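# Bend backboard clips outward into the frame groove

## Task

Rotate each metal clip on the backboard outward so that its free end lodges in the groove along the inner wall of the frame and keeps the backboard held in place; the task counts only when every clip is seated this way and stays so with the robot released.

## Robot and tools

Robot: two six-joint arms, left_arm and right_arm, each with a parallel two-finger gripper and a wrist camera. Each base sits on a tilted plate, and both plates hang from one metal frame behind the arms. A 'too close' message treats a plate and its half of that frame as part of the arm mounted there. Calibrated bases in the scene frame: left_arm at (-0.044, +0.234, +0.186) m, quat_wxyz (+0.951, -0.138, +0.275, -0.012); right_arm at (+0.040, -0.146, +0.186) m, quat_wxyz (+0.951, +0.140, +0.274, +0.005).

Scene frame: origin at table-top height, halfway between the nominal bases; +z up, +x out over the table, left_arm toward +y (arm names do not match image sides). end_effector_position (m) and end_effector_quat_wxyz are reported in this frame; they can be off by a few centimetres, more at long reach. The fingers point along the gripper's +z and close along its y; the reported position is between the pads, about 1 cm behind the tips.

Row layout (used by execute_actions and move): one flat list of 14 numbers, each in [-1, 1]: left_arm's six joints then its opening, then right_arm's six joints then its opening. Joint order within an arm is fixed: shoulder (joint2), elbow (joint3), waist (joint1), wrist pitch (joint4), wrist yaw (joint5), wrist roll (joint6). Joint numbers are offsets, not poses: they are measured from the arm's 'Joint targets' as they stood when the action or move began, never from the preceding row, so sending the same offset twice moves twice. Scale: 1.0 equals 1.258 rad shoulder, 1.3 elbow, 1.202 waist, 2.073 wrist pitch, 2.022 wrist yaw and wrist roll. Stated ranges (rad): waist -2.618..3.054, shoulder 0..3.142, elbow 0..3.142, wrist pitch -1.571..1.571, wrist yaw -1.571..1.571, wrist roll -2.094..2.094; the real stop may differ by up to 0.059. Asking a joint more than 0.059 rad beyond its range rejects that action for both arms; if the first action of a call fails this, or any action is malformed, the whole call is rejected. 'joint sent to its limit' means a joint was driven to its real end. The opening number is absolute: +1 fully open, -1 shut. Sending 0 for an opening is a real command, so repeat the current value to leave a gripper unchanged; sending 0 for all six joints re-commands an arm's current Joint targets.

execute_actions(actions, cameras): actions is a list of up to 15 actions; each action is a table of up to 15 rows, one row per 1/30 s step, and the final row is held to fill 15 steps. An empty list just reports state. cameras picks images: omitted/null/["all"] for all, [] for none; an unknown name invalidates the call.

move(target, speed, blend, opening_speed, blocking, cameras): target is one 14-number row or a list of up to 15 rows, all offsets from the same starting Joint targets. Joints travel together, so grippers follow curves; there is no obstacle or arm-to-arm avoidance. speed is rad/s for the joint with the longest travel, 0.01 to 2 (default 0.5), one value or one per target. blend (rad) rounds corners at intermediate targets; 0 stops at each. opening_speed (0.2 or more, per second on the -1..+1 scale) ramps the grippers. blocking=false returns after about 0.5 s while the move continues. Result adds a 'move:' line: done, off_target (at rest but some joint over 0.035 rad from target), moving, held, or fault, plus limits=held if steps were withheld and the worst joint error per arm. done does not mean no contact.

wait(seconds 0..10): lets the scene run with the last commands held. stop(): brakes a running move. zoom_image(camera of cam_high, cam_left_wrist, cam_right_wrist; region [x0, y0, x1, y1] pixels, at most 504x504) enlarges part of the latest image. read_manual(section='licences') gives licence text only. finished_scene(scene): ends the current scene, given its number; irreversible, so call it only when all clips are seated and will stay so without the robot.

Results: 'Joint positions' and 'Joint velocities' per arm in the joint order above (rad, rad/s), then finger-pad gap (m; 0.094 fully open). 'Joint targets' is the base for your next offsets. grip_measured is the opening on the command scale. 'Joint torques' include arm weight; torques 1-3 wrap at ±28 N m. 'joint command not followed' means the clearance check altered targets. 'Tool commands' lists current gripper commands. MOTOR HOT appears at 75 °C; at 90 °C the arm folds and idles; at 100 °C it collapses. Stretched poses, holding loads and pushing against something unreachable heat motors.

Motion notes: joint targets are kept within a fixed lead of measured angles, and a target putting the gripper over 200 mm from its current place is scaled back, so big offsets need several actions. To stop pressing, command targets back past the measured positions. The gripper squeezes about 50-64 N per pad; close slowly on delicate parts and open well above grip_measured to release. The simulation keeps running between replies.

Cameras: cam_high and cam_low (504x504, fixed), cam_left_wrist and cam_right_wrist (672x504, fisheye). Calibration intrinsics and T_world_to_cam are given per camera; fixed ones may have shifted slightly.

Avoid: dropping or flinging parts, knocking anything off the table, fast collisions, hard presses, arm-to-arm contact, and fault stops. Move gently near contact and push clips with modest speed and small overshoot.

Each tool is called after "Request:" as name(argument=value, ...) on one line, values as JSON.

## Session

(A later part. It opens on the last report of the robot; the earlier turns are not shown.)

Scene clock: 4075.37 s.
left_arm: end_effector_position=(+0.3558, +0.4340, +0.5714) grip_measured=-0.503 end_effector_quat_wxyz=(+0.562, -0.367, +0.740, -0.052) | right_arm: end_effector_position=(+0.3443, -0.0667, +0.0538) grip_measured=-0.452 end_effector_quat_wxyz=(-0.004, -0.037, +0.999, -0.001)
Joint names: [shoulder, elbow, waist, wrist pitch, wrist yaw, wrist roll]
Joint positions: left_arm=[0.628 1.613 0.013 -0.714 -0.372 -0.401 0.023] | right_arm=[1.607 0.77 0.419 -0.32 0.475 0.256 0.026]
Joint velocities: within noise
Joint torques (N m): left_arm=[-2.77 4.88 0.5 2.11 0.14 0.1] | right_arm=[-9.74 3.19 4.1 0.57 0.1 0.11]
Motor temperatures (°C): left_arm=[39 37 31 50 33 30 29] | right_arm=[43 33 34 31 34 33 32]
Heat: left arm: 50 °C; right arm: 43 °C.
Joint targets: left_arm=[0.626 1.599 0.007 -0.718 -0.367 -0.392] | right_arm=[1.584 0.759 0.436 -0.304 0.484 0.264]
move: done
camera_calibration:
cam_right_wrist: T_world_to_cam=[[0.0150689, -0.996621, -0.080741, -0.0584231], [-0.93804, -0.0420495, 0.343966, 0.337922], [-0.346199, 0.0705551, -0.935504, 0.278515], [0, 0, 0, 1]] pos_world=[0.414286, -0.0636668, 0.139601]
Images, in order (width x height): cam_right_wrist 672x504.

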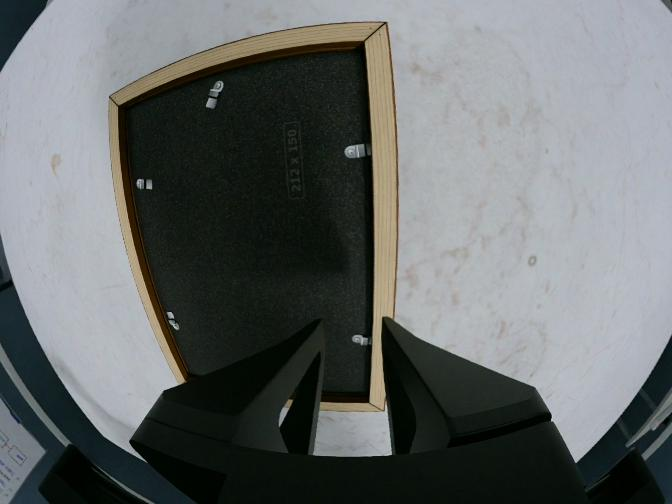

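Request:
zoom_image(camera="cam_right_wrist", region=[120, 270, 220, 370])

Request:
zoom_image(camera="cam_right_wrist", region=[100, 60, 250, 210])

Request:
zoom_image(camera="cam_right_wrist", region=[270, 300, 400, 430])

Scaled by 5.040 from the camera's 672x504 image, which has a finer 960x720 frame.

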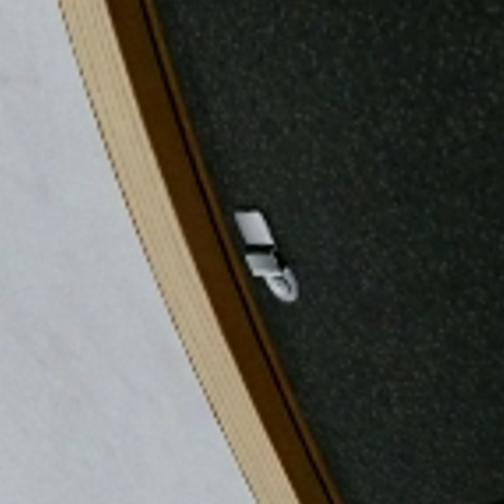

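Scaled by 3.360 from the camera's 672x504 image, which has a finer 960x720 frame.

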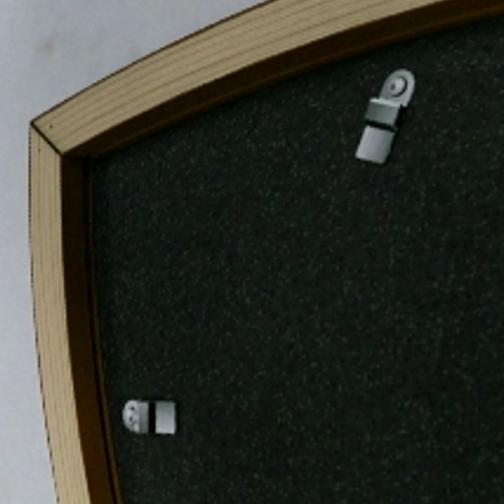

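Scaled by 3.877 from the camera's 672x504 image, which has a finer 960x720 frame.

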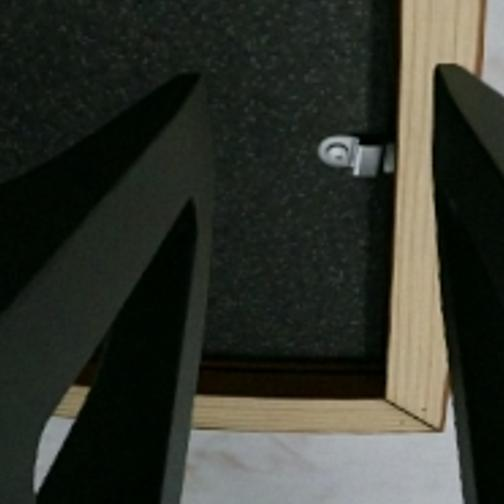

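Request:
move(target=[0,0,0,0,0,0,-0.5,0.3521,0.2328,0.3245,-0.0588,0.0608,0.2132,-0.1], speed=0.4, cameras=["cam_right_wrist","cam_high"])

Request:
zoom_image(camera="cam_right_wrist", region=[250, 260, 460, 470])

Scene clock: 4122.70 s.
left_arm: end_effector_position=(+0.3558, +0.4340, +0.5714) grip_measured=-0.503 end_effector_quat_wxyz=(+0.562, -0.367, +0.740, -0.052) | right_arm: end_effector_position=(+0.3155, +0.0760, +0.0525) grip_measured=-0.102 end_effector_quat_wxyz=(+0.000, -0.035, +0.999, +0.002)
Joint names: [shoulder, elbow, waist, wrist pitch, wrist yaw, wrist roll]
Joint positions: left_arm=[0.628 1.613 0.013 -0.714 -0.372 -0.401 0.023] | right_arm=[2.008 1.045 0.81 -0.407 0.595 0.686 0.042]
Joint velocities: within noise
Joint torques (N m): left_arm=[-2.77 4.89 0.49 2.1 0.13 0.1] | right_arm=[-6.68 5.61 6.09 0.26 0.07 0.06]
Motor temperatures (°C): left_arm=[38 37 31 50 33 30 29] | right_arm=[46 33 34 31 34 33 31]
Heat: left arm: 50 °C; right arm: 46 °C.
Joint targets: left_arm=[0.626 1.599 0.007 -0.718 -0.367 -0.392] | right_arm=[2.027 1.062 0.826 -0.426 0.607 0.695]
move: done
camera_calibration:
cam_right_wrist: T_world_to_cam=[[0.013445, -0.996282, -0.0850929, 0.0848384], [-0.940697, -0.041453, 0.336705, 0.318537], [-0.33898, 0.0755197, -0.937758, 0.254762], [0, 0, 0, 1]] pos_world=[0.384866, 0.0784878, 0.138871]
Images, in order (width x height): cam_high 504x504, cam_right_wrist 672x504.

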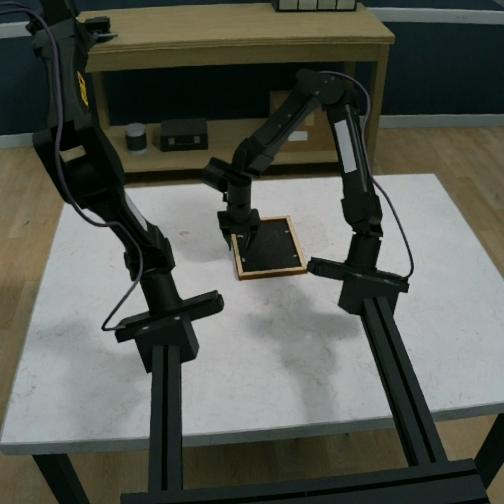

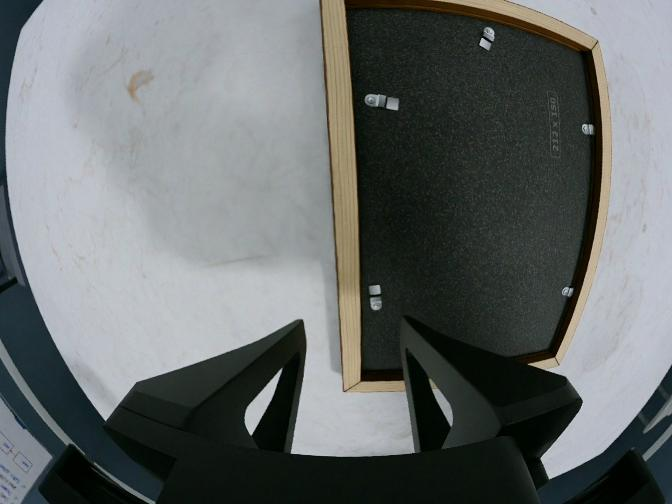

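Scaled by 2.400 from the camera's 672x504 image, which has a finer 960x720 frame.

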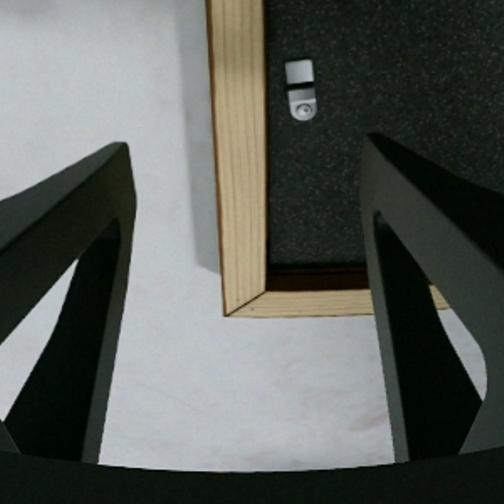

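Request:
move(target=[0,0,0,0,0,0,-0.5,0.0612,0.003,-0.0557,0.0584,-0.0134,-0.0317,-0.1], speed=0.2, cameras=["cam_right_wrist"])

Request:
zoom_image(camera="cam_right_wrist", region=[250, 260, 460, 470])

Scene clock: 4161.93 s.
left_arm: end_effector_position=(+0.3558, +0.4340, +0.5714) grip_measured=-0.503 end_effector_quat_wxyz=(+0.562, -0.367, +0.740, -0.052) | right_arm: end_effector_position=(+0.3147, +0.0769, +0.0258) grip_measured=-0.102 end_effector_quat_wxyz=(-0.004, -0.037, +0.999, -0.001)
Joint names: [shoulder, elbow, waist, wrist pitch, wrist yaw, wrist roll]
Joint positions: left_arm=[0.628 1.613 0.013 -0.714 -0.372 -0.401 0.023] | right_arm=[2.083 1.049 0.768 -0.32 0.584 0.64 0.042]
Joint velocities: within noise
Joint torques (N m): left_arm=[-2.77 4.89 0.49 2.11 0.13 0.1] | right_arm=[-6.87 5.2 4.29 0.56 -0.01 -0.12]
Motor temperatures (°C): left_arm=[38 37 31 50 33 30 29] | right_arm=[41 34 36 31 34 33 31]
Heat: left arm: 50 °C; right arm: 41 °C.
Joint targets: left_arm=[0.626 1.599 0.007 -0.718 -0.367 -0.392] | right_arm=[2.104 1.066 0.759 -0.305 0.580 0.631]
move: done
camera_calibration:
cam_right_wrist: T_world_to_cam=[[0.0162806, -0.996635, -0.0803299, 0.0824865], [-0.937693, -0.0431075, 0.344781, 0.325722], [-0.347084, 0.0697115, -0.93524, 0.232306], [0, 0, 0, 1]] pos_world=[0.384714, 0.0800556, 0.111585]
Images, in order (width x height): cam_right_wrist 672x504.

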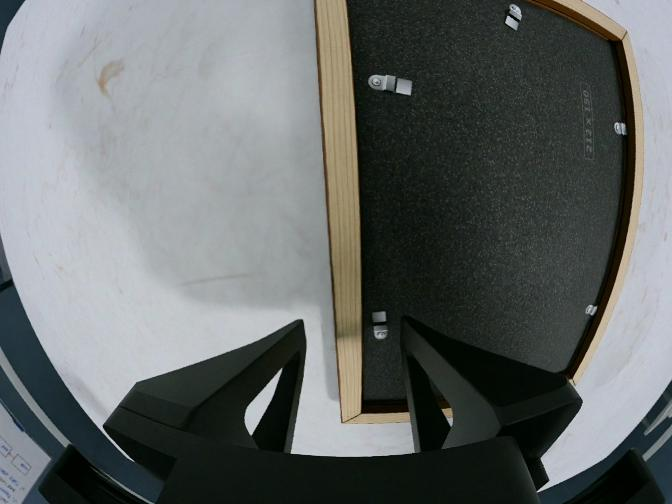

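Scaled by 2.400 from the camera's 672x504 image, which has a finer 960x720 frame.

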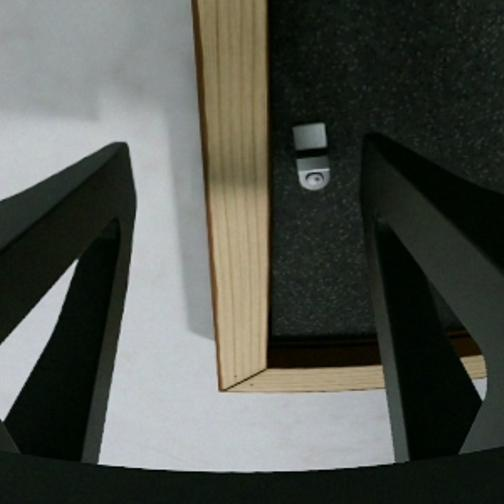

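Request:
move(target=[0,0,0,0,0,0,-0.5,0.0215,0.0050,-0.0158,0.015,-0.0032,-0.0109,-0.1], speed=0.1, cameras=["cam_right_wrist"])

Request:
zoom_image(camera="cam_right_wrist", region=[250, 260, 460, 470])

Scene clock: 4186.53 s.
left_arm: end_effector_position=(+0.3558, +0.4340, +0.5714) grip_measured=-0.503 end_effector_quat_wxyz=(+0.562, -0.367, +0.740, -0.052) | right_arm: end_effector_position=(+0.3177, +0.0783, +0.0184) grip_measured=-0.102 end_effector_quat_wxyz=(-0.004, -0.038, +0.999, +0.001)
Joint names: [shoulder, elbow, waist, wrist pitch, wrist yaw, wrist roll]
Joint positions: left_arm=[0.628 1.613 0.013 -0.714 -0.372 -0.401 0.023] | right_arm=[2.104 1.059 0.754 -0.294 0.579 0.618 0.042]
Joint velocities: within noise
Joint torques (N m): left_arm=[-2.78 4.89 0.49 2.11 0.13 0.1] | right_arm=[-6.68 4.81 4 0.65 -0.07 -0.12]
Motor temperatures (°C): left_arm=[38 37 31 50 33 30 29] | right_arm=[42 33 35 31 34 33 31]
Heat: left arm: 50 °C; right arm: 42 °C.
Joint targets: left_arm=[0.626 1.599 0.007 -0.718 -0.367 -0.392] | right_arm=[2.131 1.073 0.740 -0.274 0.573 0.609]
move: done
camera_calibration:
cam_right_wrist: T_world_to_cam=[[0.0180512, -0.996291, -0.0841291, 0.0827522], [-0.938082, -0.0459894, 0.343346, 0.331537], [-0.345941, 0.0727223, -0.935434, 0.225749], [0, 0, 0, 1]] pos_world=[0.387611, 0.0812754, 0.104304]
Images, in order (width x height): cam_right_wrist 672x504.

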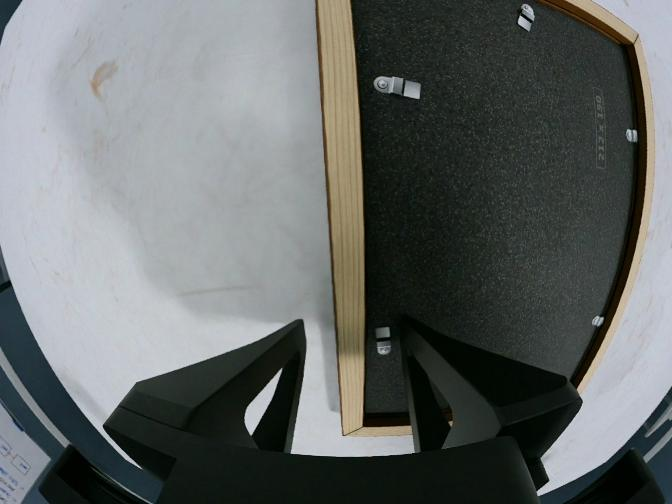

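Scaled by 2.400 from the camera's 672x504 image, which has a finer 960x720 frame.

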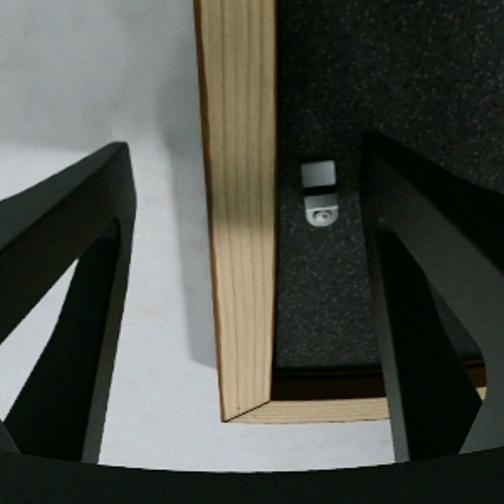

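Request:
move(target=[[0,0,0,0,0,0,-0.5,0.0032,0.0,-0.0017,0.0025,0,-0.001,-0.1],[0,0,0,0,0,0,-0.5,0.0032,0.0,-0.0017,0.0025,0,-0.001,-0.5]], speed=0.1, opening_speed=0.4, cameras=["cam_right_wrist"])

Request:
zoom_image(camera="cam_right_wrist", region=[250, 260, 460, 470])

Request:
move(target=[0,0,0,0,0,0,-0.5,0,0,0,0,0,0,-0.74], opening_speed=0.2, cameras=["cam_right_wrist"])

Request:
zoom_image(camera="cam_right_wrist", region=[250, 260, 460, 470])

Scene clock: 4199.53 s.
left_arm: end_effector_position=(+0.3558, +0.4340, +0.5714) grip_measured=-0.503 end_effector_quat_wxyz=(+0.562, -0.367, +0.740, -0.052) | right_arm: end_effector_position=(+0.3195, +0.0773, +0.0180) grip_measured=-0.498 end_effector_quat_wxyz=(+0.000, -0.038, +0.999, -0.002)
Joint names: [shoulder, elbow, waist, wrist pitch, wrist yaw, wrist roll]
Joint positions: left_arm=[0.628 1.613 0.013 -0.714 -0.372 -0.401 0.023] | right_arm=[2.105 1.059 0.752 -0.29 0.589 0.615 0.024]
Joint velocities: within noise
Joint torques (N m): left_arm=[-2.77 4.89 0.49 2.1 0.14 0.1] | right_arm=[-6.32 4.88 3.96 0.6 -0.14 -0.09]
Motor temperatures (°C): left_arm=[38 37 31 50 33 30 29] | right_arm=[41 33 35 31 34 33 31]
Heat: left arm: 50 °C; right arm: 41 °C.
Joint targets: left_arm=[0.626 1.599 0.007 -0.718 -0.367 -0.392] | right_arm=[2.135 1.073 0.738 -0.269 0.574 0.607]
move: done
camera_calibration:
cam_right_wrist: T_world_to_cam=[[0.0191458, -0.996762, -0.0781002, 0.0812215], [-0.940861, -0.044389, 0.335873, 0.334206], [-0.338252, 0.0670508, -0.938664, 0.224089], [0, 0, 0, 1]] pos_world=[0.388685, 0.0807682, 0.104437]
Images, in order (width x height): cam_right_wrist 672x504.

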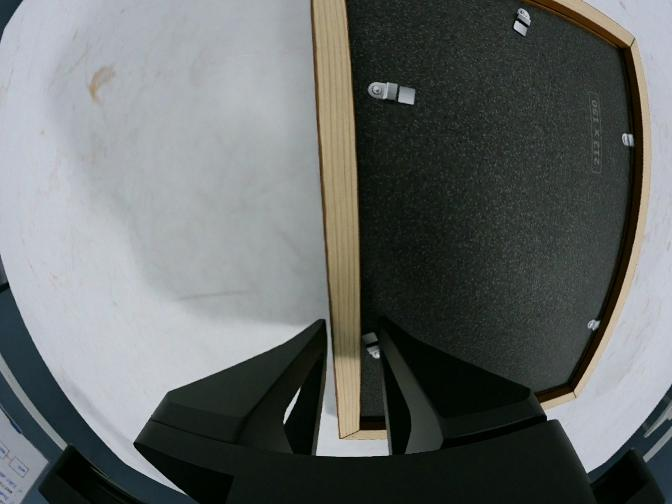

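Scaled by 2.400 from the camera's 672x504 image, which has a finer 960x720 frame.

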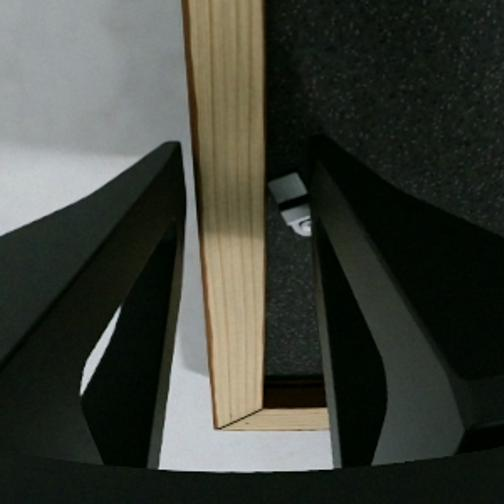

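Scene clock: 4200.93 s.
left_arm: end_effector_position=(+0.3558, +0.4340, +0.5714) grip_measured=-0.503 end_effector_quat_wxyz=(+0.562, -0.367, +0.740, -0.052) | right_arm: end_effector_position=(+0.3198, +0.0794, +0.0179) grip_measured=-0.734 end_effector_quat_wxyz=(+0.000, -0.036, +0.999, +0.003)
Joint names: [shoulder, elbow, waist, wrist pitch, wrist yaw, wrist roll]
Joint positions: left_arm=[0.628 1.613 0.013 -0.714 -0.372 -0.401 0.023] | right_arm=[2.105 1.059 0.752 -0.282 0.579 0.614 0.013]
Joint velocities: within noise
Joint torques (N m): left_arm=[-2.77 4.9 0.49 2.1 0.13 0.1] | right_arm=[-6.13 5.07 4.16 0.59 -0.06 -0.11]
Motor temperatures (°C): left_arm=[38 37 31 50 33 30 29] | right_arm=[41 33 35 31 34 33 31]
Heat: left arm: 50 °C; right arm: 41 °C.
Joint targets: left_arm=[0.626 1.599 0.007 -0.718 -0.367 -0.392] | right_arm=[2.135 1.073 0.738 -0.268 0.574 0.607]
move: done
camera_calibration:
cam_right_wrist: T_world_to_cam=[[0.0150108, -0.995937, -0.0887962, 0.0847279], [-0.940665, -0.044175, 0.336449, 0.334592], [-0.339004, 0.0784771, -0.937506, 0.223248], [0, 0, 0, 1]] pos_world=[0.389149, 0.0816444, 0.104247]
Images, in order (width x height): cam_right_wrist 672x504.

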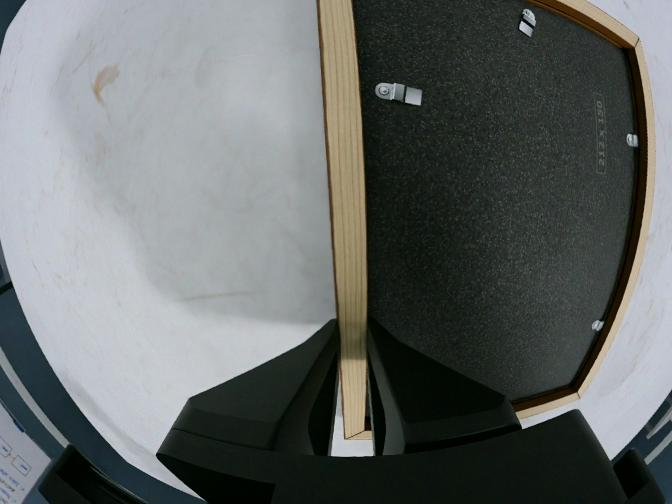

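Scaled by 2.400 from the camera's 672x504 image, which has a finer 960x720 frame.

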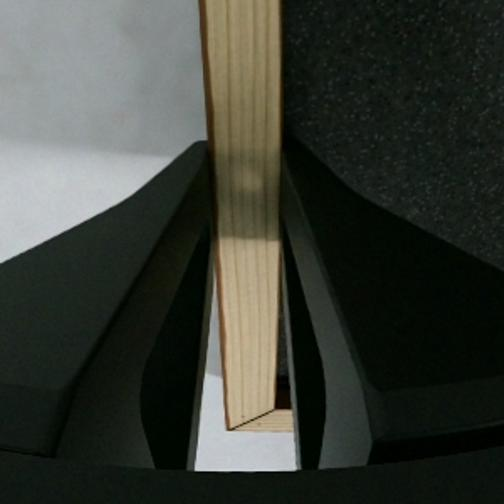

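Request:
move(target=[[0,0,0,0,0,0,-0.5,0,0,0,0,0,0,-0.45],[0,0,0,0,0,0,-0.5,-0.0859,-0.0085,0.0732,-0.0762,0.0163,0.0435,-0.45]], speed=[0.2,0.25], cameras=["cam_right_wrist"])

Request:
zoom_image(camera="cam_right_wrist", region=[320, 240, 430, 350])

Scene clock: 4212.07 s.
left_arm: end_effector_position=(+0.3558, +0.4340, +0.5714) grip_measured=-0.503 end_effector_quat_wxyz=(+0.562, -0.367, +0.740, -0.052) | right_arm: end_effector_position=(+0.3118, +0.0775, +0.0440) grip_measured=-0.452 end_effector_quat_wxyz=(-0.008, -0.040, +0.999, -0.006)
Joint names: [shoulder, elbow, waist, wrist pitch, wrist yaw, wrist roll]
Joint positions: left_arm=[0.628 1.613 0.013 -0.714 -0.372 -0.401 0.023] | right_arm=[2.045 1.061 0.805 -0.408 0.595 0.686 0.026]
Joint velocities: within noise
Joint torques (N m): left_arm=[-2.81 4.86 0.47 2.1 0.13 0.11] | right_arm=[-10.52 4.07 6.41 0.26 0.1 0.11]
Motor temperatures (°C): left_arm=[38 37 31 50 33 30 29] | right_arm=[42 33 35 31 34 33 31]
Heat: left arm: 50 °C; right arm: 42 °C.
Joint targets: left_arm=[0.626 1.599 0.007 -0.718 -0.367 -0.392] | right_arm=[2.028 1.062 0.826 -0.427 0.606 0.695]
move: done
camera_calibration:
cam_right_wrist: T_world_to_cam=[[0.020478, -0.997285, -0.07074, 0.0829307], [-0.935304, -0.0441087, 0.351085, 0.315862], [-0.353252, 0.0589739, -0.933667, 0.250999], [0, 0, 0, 1]] pos_world=[0.382394, 0.0818354, 0.129321]
Images, in order (width x height): cam_right_wrist 672x504.

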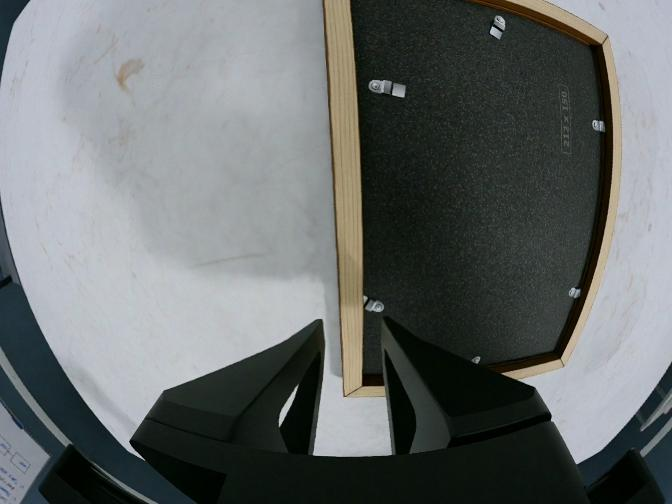

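Scaled by 4.582 from the camera's 672x504 image, which has a finer 960x720 frame.

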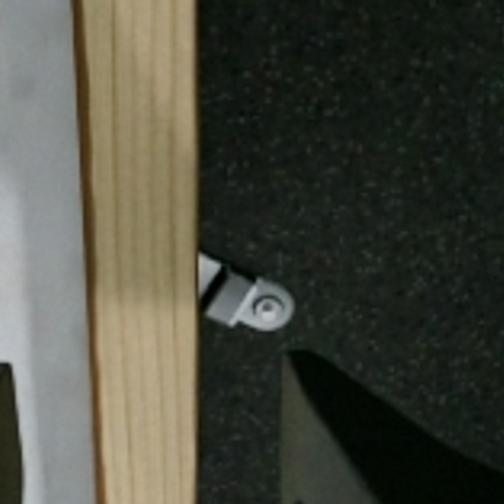

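Request:
move(target=[[0,0,0,0,0,0,-0.5,0.0533,-0.0169,-0.0383,0.0468,-0.0104,-0.0223,-0.15],[0,0,0,0,0,0,-0.5,0.0851,0.0058,-0.0699,0.0772,-0.0158,-0.042,-0.15],[0,0,0,0,0,0,-0.5,0.0851,0.0058,-0.0699,0.0772,-0.0158,-0.042,-0.5]], speed=[0.25,0.12,0.1], opening_speed=0.4, cameras=["cam_right_wrist"])

Request:
zoom_image(camera="cam_right_wrist", region=[250, 260, 460, 470])

Request:
move(target=[0,0,0,0,0,0,-0.5,0,0,0,0,0,0,-0.74], opening_speed=0.2, cameras=[])

Request:
move(target=[[0,0,0,0,0,0,-0.5,0,0,0,0,0,0,-0.45],[0,0,0,0,0,0,-0.5,-0.0851,-0.0058,0.0699,-0.0772,0.0158,0.042,-0.45]], speed=[0.2,0.25], cameras=["cam_right_wrist"])

Request:
zoom_image(camera="cam_right_wrist", region=[320, 240, 430, 350])

Scene clock: 4246.63 s.
left_arm: end_effector_position=(+0.3558, +0.4340, +0.5714) grip_measured=-0.503 end_effector_quat_wxyz=(+0.562, -0.367, +0.740, -0.052) | right_arm: end_effector_position=(+0.3174, +0.0794, +0.0181) grip_measured=-0.498 end_effector_quat_wxyz=(-0.001, -0.038, +0.999, +0.002)
Joint names: [shoulder, elbow, waist, wrist pitch, wrist yaw, wrist roll]
Joint positions: left_arm=[0.628 1.613 0.013 -0.714 -0.372 -0.401 0.023] | right_arm=[2.107 1.056 0.756 -0.286 0.581 0.618 0.024]
Joint velocities: within noise
Joint torques (N m): left_arm=[-2.77 4.85 0.46 2.11 0.13 0.1] | right_arm=[-6.52 4.77 3.99 0.59 -0.09 -0.11]
Motor temperatures (°C): left_arm=[38 37 31 50 33 30 29] | right_arm=[46 33 37 31 34 33 31]
Heat: left arm: 50 °C; right arm: 46 °C.
Joint targets: left_arm=[0.626 1.599 0.007 -0.718 -0.367 -0.392] | right_arm=[2.134 1.069 0.742 -0.266 0.575 0.610]
move: done
camera_calibration:
cam_right_wrist: T_world_to_cam=[[0.0185037, -0.996149, -0.0857074, 0.0836876], [-0.939655, -0.0466157, 0.338934, 0.332031], [-0.341624, 0.0742638, -0.936898, 0.223742], [0, 0, 0, 1]] pos_world=[0.386882, 0.0822271, 0.10426]
Images, in order (width x height): cam_right_wrist 672x504.

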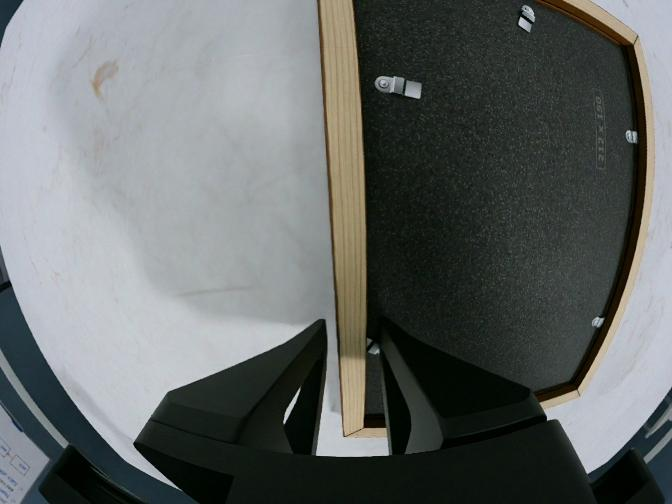

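Scaled by 2.400 from the camera's 672x504 image, which has a finer 960x720 frame.

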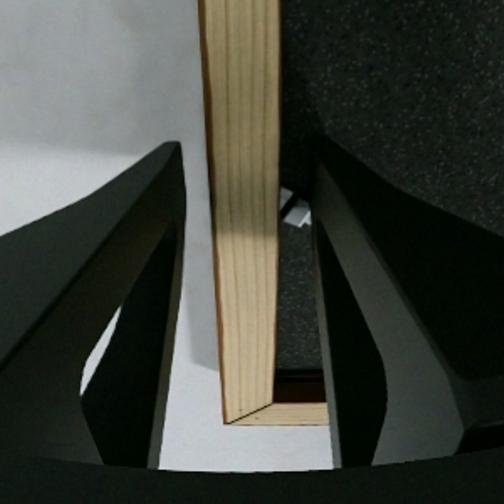

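Scene clock: 4248.03 s.
left_arm: end_effector_position=(+0.3558, +0.4340, +0.5714) grip_measured=-0.503 end_effector_quat_wxyz=(+0.562, -0.367, +0.740, -0.052) | right_arm: end_effector_position=(+0.3184, +0.0797, +0.0180) grip_measured=-0.734 end_effector_quat_wxyz=(+0.001, -0.037, +0.999, +0.002)
Joint names: [shoulder, elbow, waist, wrist pitch, wrist yaw, wrist roll]
Joint positions: left_arm=[0.628 1.613 0.013 -0.714 -0.372 -0.401 0.023] | right_arm=[2.107 1.056 0.756 -0.281 0.583 0.618 0.013]
Joint velocities: within noise
Joint torques (N m): left_arm=[-2.76 4.92 0.5 2.11 0.13 0.1] | right_arm=[-6.5 4.68 3.92 0.54 -0.08 -0.1]
Motor temperatures (°C): left_arm=[38 37 31 50 33 30 29] | right_arm=[45 33 36 31 34 33 31]
Heat: left arm: 50 °C; right arm: 45 °C.
Joint targets: left_arm=[0.626 1.599 0.007 -0.718 -0.367 -0.392] | right_arm=[2.134 1.069 0.742 -0.266 0.574 0.610]
move: done
No camera images: "cameras" was empty.

Scene clock: 4249.83 s.
left_arm: end_effector_position=(+0.3558, +0.4340, +0.5714) grip_measured=-0.503 end_effector_quat_wxyz=(+0.562, -0.367, +0.740, -0.052) | right_arm: end_effector_position=(+0.3106, +0.0767, +0.0436) grip_measured=-0.452 end_effector_quat_wxyz=(-0.009, -0.041, +0.999, -0.006)
Joint names: [shoulder, elbow, waist, wrist pitch, wrist yaw, wrist roll]
Joint positions: left_arm=[0.628 1.613 0.013 -0.714 -0.372 -0.401 0.023] | right_arm=[2.045 1.058 0.805 -0.408 0.595 0.686 0.026]
Joint velocities: within noise
Joint torques (N m): left_arm=[-2.77 4.86 0.5 2.11 0.14 0.1] | right_arm=[-10.59 4.45 6.53 0.25 0.11 0.07]
Motor temperatures (°C): left_arm=[38 37 31 50 33 30 29] | right_arm=[45 33 36 31 34 33 31]
Heat: left arm: 50 °C; right arm: 45 °C.
Joint targets: left_arm=[0.626 1.599 0.007 -0.718 -0.367 -0.392] | right_arm=[2.027 1.061 0.826 -0.427 0.606 0.695]
move: done
camera_calibration:
cam_right_wrist: T_world_to_cam=[[0.0222568, -0.997379, -0.0688476, 0.0815092], [-0.934488, -0.0452281, 0.35311, 0.314547], [-0.355298, 0.0564781, -0.933045, 0.251029], [0, 0, 0, 1]] pos_world=[0.381316, 0.0813443, 0.128763]
Images, in order (width x height): cam_right_wrist 672x504.

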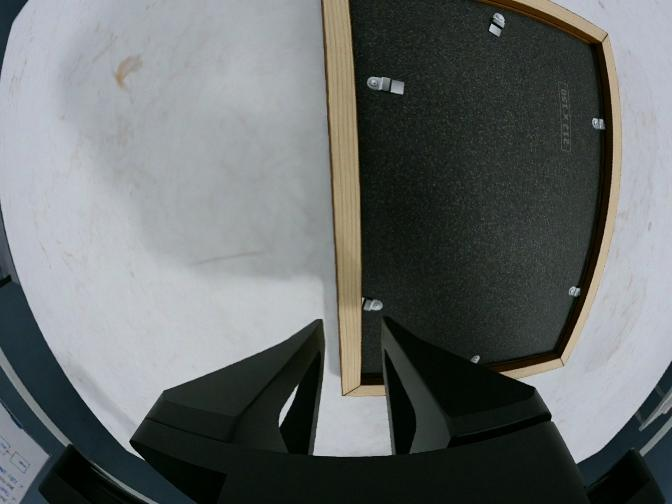

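Scaled by 4.582 from the camera's 672x504 image, which has a finer 960x720 frame.

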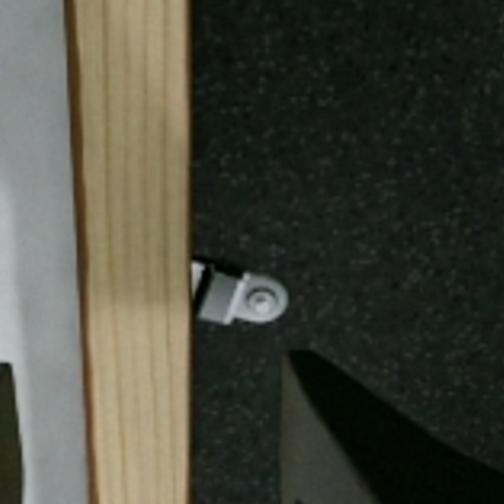

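Request:
move(target=[[0,0,0,0,0,0,-0.5,0.0540,-0.02,-0.0383,0.0468,-0.0104,-0.0223,-0.15],[0,0,0,0,0,0,-0.5,0.0851,0.0034,-0.0691,0.0779,-0.0158,-0.0415,-0.15],[0,0,0,0,0,0,-0.5,0.0851,0.0034,-0.0691,0.0779,-0.0158,-0.0415,-0.5]], speed=[0.25,0.12,0.1], opening_speed=0.4, cameras=["cam_right_wrist"])

Request:
move(target=[0,0,0,0,0,0,-0.5,0,0,0,0,0,0,-0.74], opening_speed=0.2, cameras=[])

Request:
move(target=[[0,0,0,0,0,0,-0.5,0,0,0,0,0,0,-0.45],[0,0,0,0,0,0,-0.5,-0.0851,-0.0034,0.0691,-0.0779,0.0158,0.0415,-0.45]], speed=[0.2,0.25], cameras=["cam_right_wrist"])

Request:
zoom_image(camera="cam_right_wrist", region=[320, 240, 430, 350])

Scene clock: 4263.10 s.
left_arm: end_effector_position=(+0.3558, +0.4340, +0.5714) grip_measured=-0.503 end_effector_quat_wxyz=(+0.562, -0.367, +0.740, -0.052) | right_arm: end_effector_position=(+0.3163, +0.0797, +0.0181) grip_measured=-0.498 end_effector_quat_wxyz=(-0.001, -0.038, +0.999, +0.003)
Joint names: [shoulder, elbow, waist, wrist pitch, wrist yaw, wrist roll]
Joint positions: left_arm=[0.628 1.613 0.013 -0.714 -0.372 -0.401 0.023] | right_arm=[2.106 1.052 0.758 -0.282 0.58 0.619 0.024]
Joint velocities: within noise
Joint torques (N m): left_arm=[-2.77 4.88 0.5 2.11 0.14 0.1] | right_arm=[-6.37 4.71 4.01 0.61 -0.08 -0.1]
Motor temperatures (°C): left_arm=[38 37 31 50 33 30 29] | right_arm=[45 33 37 31 34 33 31]
Heat: left arm: 50 °C; right arm: 45 °C.
Joint targets: left_arm=[0.626 1.599 0.007 -0.718 -0.367 -0.392] | right_arm=[2.135 1.066 0.743 -0.265 0.574 0.611]
move: done
camera_calibration:
cam_right_wrist: T_world_to_cam=[[0.0189476, -0.995995, -0.087381, 0.0838444], [-0.939519, -0.0476292, 0.339168, 0.331046], [-0.341971, 0.0756697, -0.936659, 0.22333], [0, 0, 0, 1]] pos_world=[0.385808, 0.0823767, 0.104231]
Images, in order (width x height): cam_right_wrist 672x504.

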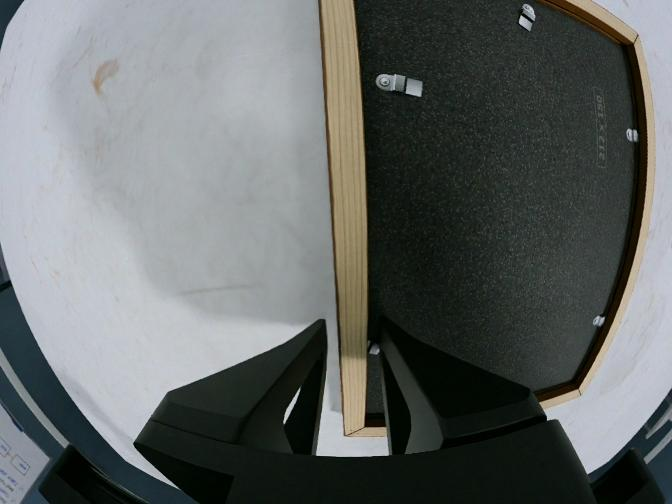

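Scene clock: 4264.50 s.
left_arm: end_effector_position=(+0.3558, +0.4340, +0.5714) grip_measured=-0.503 end_effector_quat_wxyz=(+0.562, -0.367, +0.740, -0.052) | right_arm: end_effector_position=(+0.3166, +0.0794, +0.0179) grip_measured=-0.734 end_effector_quat_wxyz=(-0.001, -0.038, +0.999, +0.002)
Joint names: [shoulder, elbow, waist, wrist pitch, wrist yaw, wrist roll]
Joint positions: left_arm=[0.628 1.613 0.013 -0.714 -0.372 -0.401 0.023] | right_arm=[2.106 1.052 0.757 -0.281 0.581 0.619 0.013]
Joint velocities: within noise
Joint torques (N m): left_arm=[-2.77 4.88 0.46 2.11 0.14 0.11] | right_arm=[-6.45 5.01 3.92 0.59 -0.08 -0.12]
Motor temperatures (°C): left_arm=[38 37 31 50 33 30 29] | right_arm=[45 33 37 31 34 33 31]
Heat: left arm: 50 °C; right arm: 45 °C.
Joint targets: left_arm=[0.626 1.599 0.007 -0.718 -0.367 -0.392] | right_arm=[2.135 1.066 0.743 -0.265 0.574 0.611]
move: done
No camera images: "cameras" was empty.

Scene clock: 4266.30 s.
left_arm: end_effector_position=(+0.3558, +0.4340, +0.5714) grip_measured=-0.503 end_effector_quat_wxyz=(+0.562, -0.367, +0.740, -0.052) | right_arm: end_effector_position=(+0.3093, +0.0759, +0.0432) grip_measured=-0.452 end_effector_quat_wxyz=(-0.010, -0.041, +0.999, -0.007)
Joint names: [shoulder, elbow, waist, wrist pitch, wrist yaw, wrist roll]
Joint positions: left_arm=[0.628 1.613 0.013 -0.714 -0.372 -0.401 0.023] | right_arm=[2.045 1.054 0.805 -0.408 0.595 0.686 0.026]
Joint velocities: within noise
Joint torques (N m): left_arm=[-2.77 4.9 0.53 2.11 0.13 0.11] | right_arm=[-10.59 4.51 6.6 0.21 0.11 0.11]
Motor temperatures (°C): left_arm=[38 37 31 50 33 30 29] | right_arm=[45 33 37 31 34 33 31]
Heat: left arm: 50 °C; right arm: 45 °C.
Joint targets: left_arm=[0.626 1.599 0.007 -0.718 -0.367 -0.392] | right_arm=[2.027 1.062 0.826 -0.427 0.606 0.695]
move: done
camera_calibration:
cam_right_wrist: T_world_to_cam=[[0.0240398, -0.997466, -0.0669587, 0.080089], [-0.933666, -0.046342, 0.355135, 0.31323], [-0.357338, 0.0539797, -0.932414, 0.251053], [0, 0, 0, 1]] pos_world=[0.380238, 0.08085, 0.128209]
Images, in order (width x height): cam_right_wrist 672x504.

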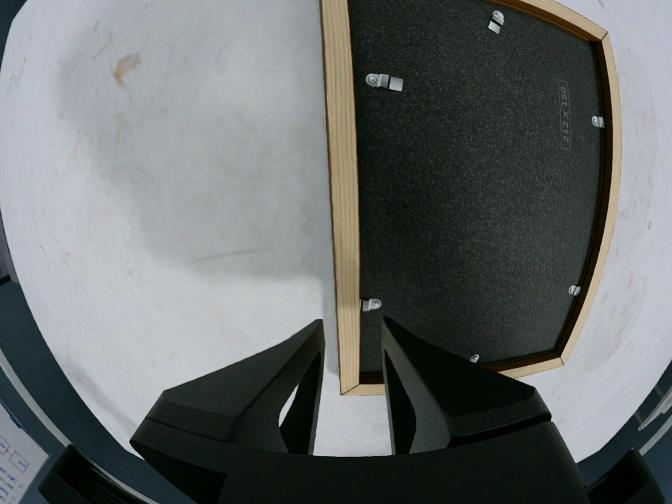

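Scaled by 4.582 from the camera's 672x504 image, which has a finer 960x720 frame.

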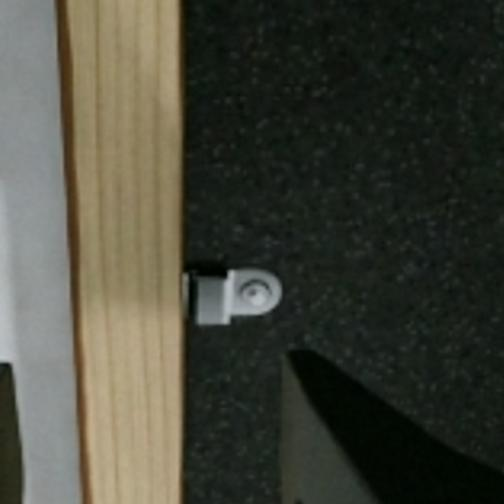

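Request:
move(target=[[0,0,0,0,0,0,-0.5,-0.0421,0.0077,0.0291,-0.0415,0.0040,0.0198,-0.45],[0,0,0,0,0,0,-0.5,0.0382,0.2669,-0.1606,-0.0936,-0.0297,-0.8773,0.3]], speed=[0.4,0.7], cameras=["cam_right_wrist"])

Scene clock: 4313.93 s.
left_arm: end_effector_position=(+0.3558, +0.4340, +0.5714) grip_measured=-0.503 end_effector_quat_wxyz=(+0.562, -0.367, +0.740, -0.052) | right_arm: end_effector_position=(+0.4207, +0.0597, +0.0571) grip_measured=+0.298 end_effector_quat_wxyz=(-0.003, +0.728, -0.686, +0.003)
Joint names: [shoulder, elbow, waist, wrist pitch, wrist yaw, wrist roll]
Joint positions: left_arm=[0.628 1.613 0.013 -0.714 -0.372 -0.401 0.023] | right_arm=[2.048 1.391 0.642 -0.601 0.56 -1.071 0.061]
Joint velocities: within noise
Joint torques (N m): left_arm=[-2.78 4.9 0.47 2.1 0.13 0.1] | right_arm=[-8.14 6.67 4.6 0.29 -0.12 -0.08]
Motor temperatures (°C): left_arm=[38 37 31 50 33 30 29] | right_arm=[46 33 37 31 34 33 31]
Heat: left arm: 50 °C; right arm: 46 °C.
Joint targets: left_arm=[0.626 1.599 0.007 -0.718 -0.367 -0.392] | right_arm=[2.076 1.408 0.633 -0.620 0.546 -1.079]
move: done
camera_calibration:
cam_right_wrist: T_world_to_cam=[[0.997263, 0.00270904, -0.0738908, -0.406615], [0.0274961, -0.941249, 0.336591, 0.0616809], [-0.0686378, -0.337701, -0.938747, 0.206907], [0, 0, 0, 1]] pos_world=[0.418008, 0.129031, 0.143427]
Images, in order (width x height): cam_right_wrist 672x504.

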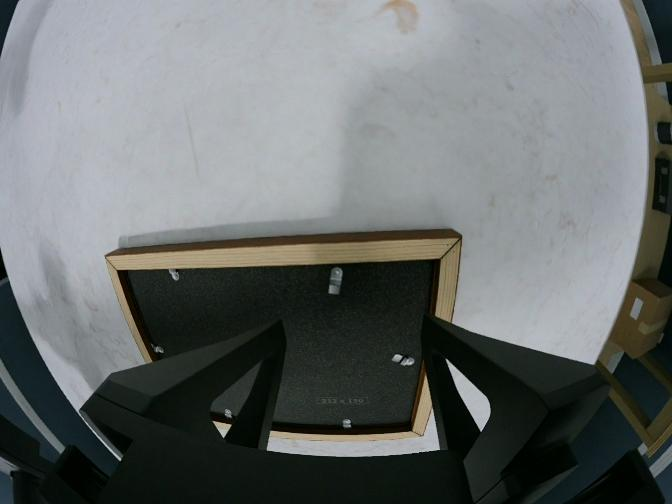

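Request:
move(target=[0,0,0,0,0,0,-0.5,0.0548,0.0908,-0.0449,-0.0087,-0.0079,-0.0297,0.85], speed=0.3, cameras=["cam_right_wrist"])

Request:
zoom_image(camera="cam_right_wrist", region=[210, 240, 510, 390])

Scene clock: 4357.50 s.
left_arm: end_effector_position=(+0.3558, +0.4340, +0.5714) grip_measured=-0.503 end_effector_quat_wxyz=(+0.562, -0.367, +0.740, -0.052) | right_arm: end_effector_position=(+0.4494, +0.0561, +0.0424) grip_measured=+0.848 end_effector_quat_wxyz=(-0.003, +0.727, -0.687, +0.004)
Joint names: [shoulder, elbow, waist, wrist pitch, wrist yaw, wrist roll]
Joint positions: left_arm=[0.628 1.613 0.013 -0.714 -0.372 -0.401 0.023] | right_arm=[2.116 1.509 0.587 -0.618 0.544 -1.13 0.087]
Joint velocities: within noise
Joint torques (N m): left_arm=[-2.8 4.9 0.47 2.1 0.15 0.1] | right_arm=[-8.72 6.72 4.94 0.28 -0.14 -0.13]
Motor temperatures (°C): left_arm=[38 37 31 50 33 30 29] | right_arm=[42 34 36 31 34 33 31]
Heat: left arm: 50 °C; right arm: 42 °C.
Joint targets: left_arm=[0.626 1.599 0.007 -0.718 -0.367 -0.392] | right_arm=[2.144 1.527 0.579 -0.638 0.530 -1.139]
move: done
camera_calibration:
cam_right_wrist: T_world_to_cam=[[0.997415, -0.000269138, -0.0718618, -0.436274], [0.0241264, -0.940697, 0.338389, 0.0637927], [-0.0676912, -0.339247, -0.938259, 0.193495], [0, 0, 0, 1]] pos_world=[0.446705, 0.125535, 0.128611]
Images, in order (width x height): cam_right_wrist 672x504.

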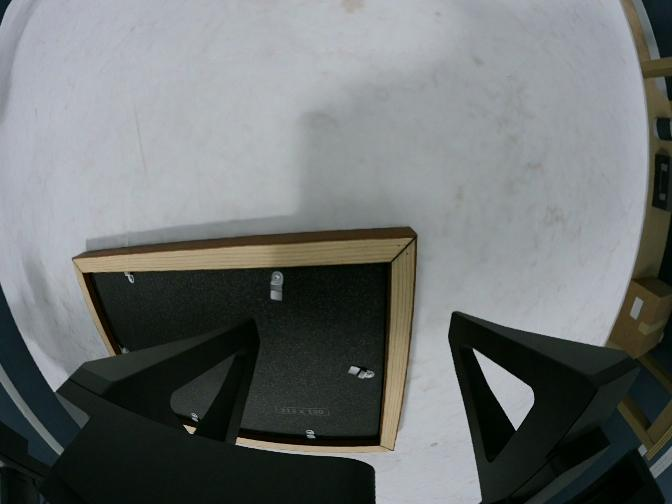

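Scaled by 1.680 from the camera's 672x504 image, which has a finer 960x720 frame.

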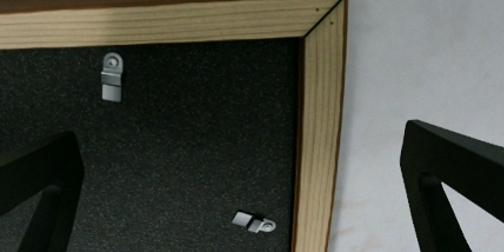

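Request:
move(target=[0,0,0,0,0,0,-0.5,0.0429,0.0040,-0.0180,0.0440,-0.0059,-0.0120,0.85], speed=0.12, cameras=["cam_right_wrist"])

Request:
zoom_image(camera="cam_right_wrist", region=[210, 260, 510, 410])

Scene clock: 4402.13 s.
left_arm: end_effector_position=(+0.3558, +0.4340, +0.5714) grip_measured=-0.503 end_effector_quat_wxyz=(+0.562, -0.367, +0.740, -0.052) | right_arm: end_effector_position=(+0.4475, +0.0608, +0.0202) grip_measured=+0.848 end_effector_quat_wxyz=(-0.003, +0.729, -0.684, +0.001)
Joint names: [shoulder, elbow, waist, wrist pitch, wrist yaw, wrist roll]
Joint positions: left_arm=[0.628 1.613 0.013 -0.714 -0.372 -0.401 0.023] | right_arm=[2.171 1.514 0.568 -0.56 0.532 -1.155 0.087]
Joint velocities: within noise
Joint torques (N m): left_arm=[-2.78 4.88 0.49 2.11 0.13 0.1] | right_arm=[-9.16 6.32 4.67 0.57 -0.11 -0.09]
Motor temperatures (°C): left_arm=[38 37 31 50 33 30 29] | right_arm=[43 34 36 31 34 33 31]
Heat: left arm: 50 °C; right arm: 43 °C.
Joint targets: left_arm=[0.626 1.599 0.007 -0.718 -0.367 -0.392] | right_arm=[2.198 1.532 0.558 -0.547 0.518 -1.163]
move: done
camera_calibration:
cam_right_wrist: T_world_to_cam=[[0.997036, 0.00584697, -0.0767192, -0.436113], [0.0312668, -0.941856, 0.33456, 0.072714], [-0.0703022, -0.335967, -0.939247, 0.175177], [0, 0, 0, 1]] pos_world=[0.444862, 0.12989, 0.106749]
Images, in order (width x height): cam_right_wrist 672x504.

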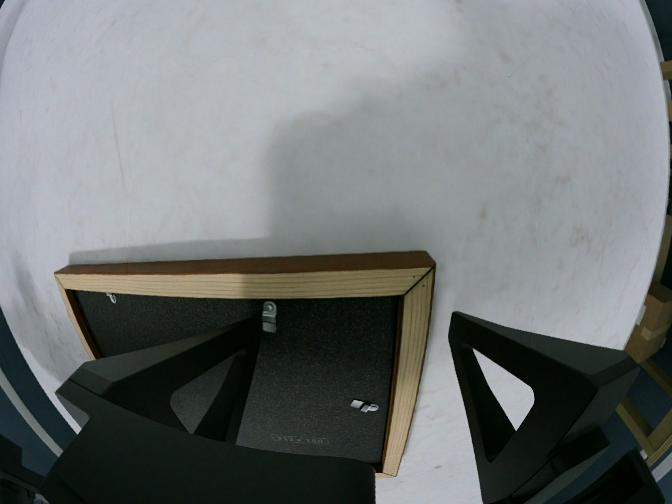

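Scaled by 1.680 from the camera's 672x504 image, which has a finer 960x720 frame.

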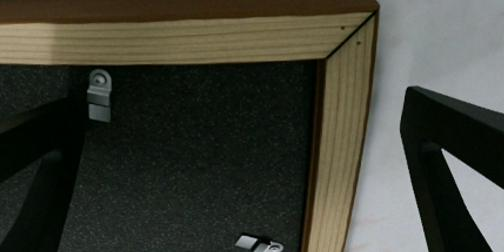

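Request:
move(target=[0,0,0,0,0,0,-0.5,0,-0.0315,-0.0075,0.0058,-0.0015,-0.0054,0.85], speed=0.12, cameras=["cam_right_wrist"])

Request:
zoom_image(camera="cam_right_wrist", region=[210, 260, 510, 410])

Scene clock: 4416.10 s.
left_arm: end_effector_position=(+0.3558, +0.4340, +0.5714) grip_measured=-0.503 end_effector_quat_wxyz=(+0.562, -0.367, +0.740, -0.052) | right_arm: end_effector_position=(+0.4486, +0.0601, +0.0190) grip_measured=+0.848 end_effector_quat_wxyz=(-0.004, +0.730, -0.683, +0.000)
Joint names: [shoulder, elbow, waist, wrist pitch, wrist yaw, wrist roll]
Joint positions: left_arm=[0.628 1.613 0.013 -0.714 -0.372 -0.401 0.023] | right_arm=[2.171 1.513 0.564 -0.553 0.528 -1.166 0.087]
Joint velocities: within noise
Joint torques (N m): left_arm=[-2.73 4.92 0.47 2.1 0.14 0.09] | right_arm=[-9.09 2.91 4.34 0.57 -0.11 -0.11]
Motor temperatures (°C): left_arm=[38 37 31 50 33 30 29] | right_arm=[43 34 36 31 34 33 31]
Heat: left arm: 50 °C; right arm: 43 °C.
Joint targets: left_arm=[0.626 1.599 0.007 -0.718 -0.367 -0.392] | right_arm=[2.198 1.491 0.549 -0.535 0.515 -1.174]
move: done
camera_calibration:
cam_right_wrist: T_world_to_cam=[[0.997101, 0.0102085, -0.075406, -0.437575], [0.0347048, -0.942903, 0.331254, 0.0710517], [-0.067719, -0.332911, -0.940524, 0.172568], [0, 0, 0, 1]] pos_world=[0.445526, 0.128912, 0.105773]
Images, in order (width x height): cam_right_wrist 672x504.

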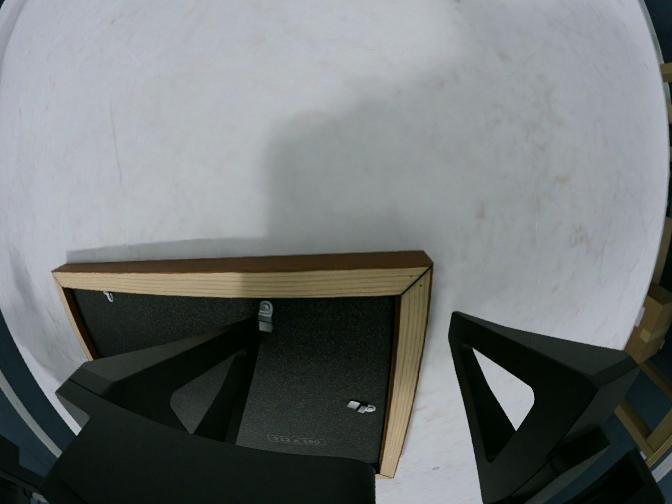

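Scaled by 1.680 from the camera's 672x504 image, which has a finer 960x720 frame.

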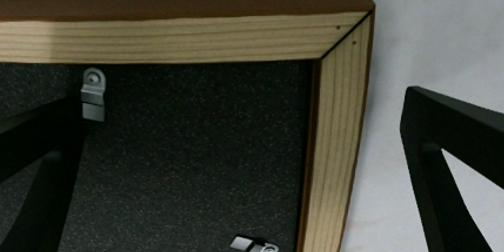

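Request:
move(target=[[0,0,0,0,0,0,-0.5,-0.0541,-0.0115,0.0216,-0.0188,0.0099,0.0094,0.85],[0,0,0,0,0,0,-0.5,-0.0056,0.0185,0.0012,0.0041,-0.001,-0.0035,0.85]], speed=0.12, cameras=["cam_right_wrist"])

Request:
zoom_image(camera="cam_right_wrist", region=[210, 260, 510, 410])

Scene clock: 4448.70 s.
left_arm: end_effector_position=(+0.3558, +0.4340, +0.5714) grip_measured=-0.503 end_effector_quat_wxyz=(+0.562, -0.367, +0.740, -0.052) | right_arm: end_effector_position=(+0.4480, +0.0594, +0.0198) grip_measured=+0.848 end_effector_quat_wxyz=(-0.007, +0.732, -0.682, +0.001)
Joint names: [shoulder, elbow, waist, wrist pitch, wrist yaw, wrist roll]
Joint positions: left_arm=[0.628 1.613 0.013 -0.714 -0.372 -0.401 0.023] | right_arm=[2.162 1.497 0.564 -0.539 0.527 -1.173 0.087]
Joint velocities: within noise
Joint torques (N m): left_arm=[-2.8 4.9 0.5 2.1 0.13 0.11] | right_arm=[-9.06 6.48 4.4 0.57 -0.11 -0.15]
Motor temperatures (°C): left_arm=[38 37 31 50 33 30 29] | right_arm=[43 33 36 31 34 33 31]
Heat: left arm: 50 °C; right arm: 43 °C.
Joint targets: left_arm=[0.626 1.599 0.007 -0.718 -0.367 -0.392] | right_arm=[2.191 1.515 0.550 -0.527 0.513 -1.181]
move: done
camera_calibration:
cam_right_wrist: T_world_to_cam=[[0.99744, 0.0140434, -0.0701144, -0.437374], [0.0363572, -0.943925, 0.328152, 0.0695746], [-0.0615743, -0.329861, -0.942019, 0.170111], [0, 0, 0, 1]] pos_world=[0.444199, 0.127928, 0.10675]
Images, in order (width x height): cam_right_wrist 672x504.

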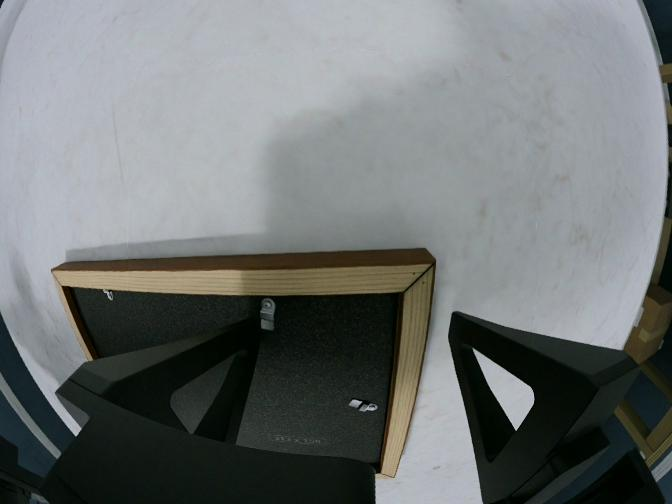

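Scaled by 1.680 from the camera's 672x504 image, which has a finer 960x720 frame.

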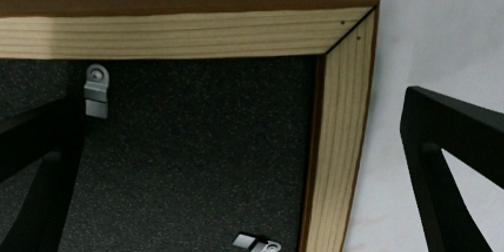

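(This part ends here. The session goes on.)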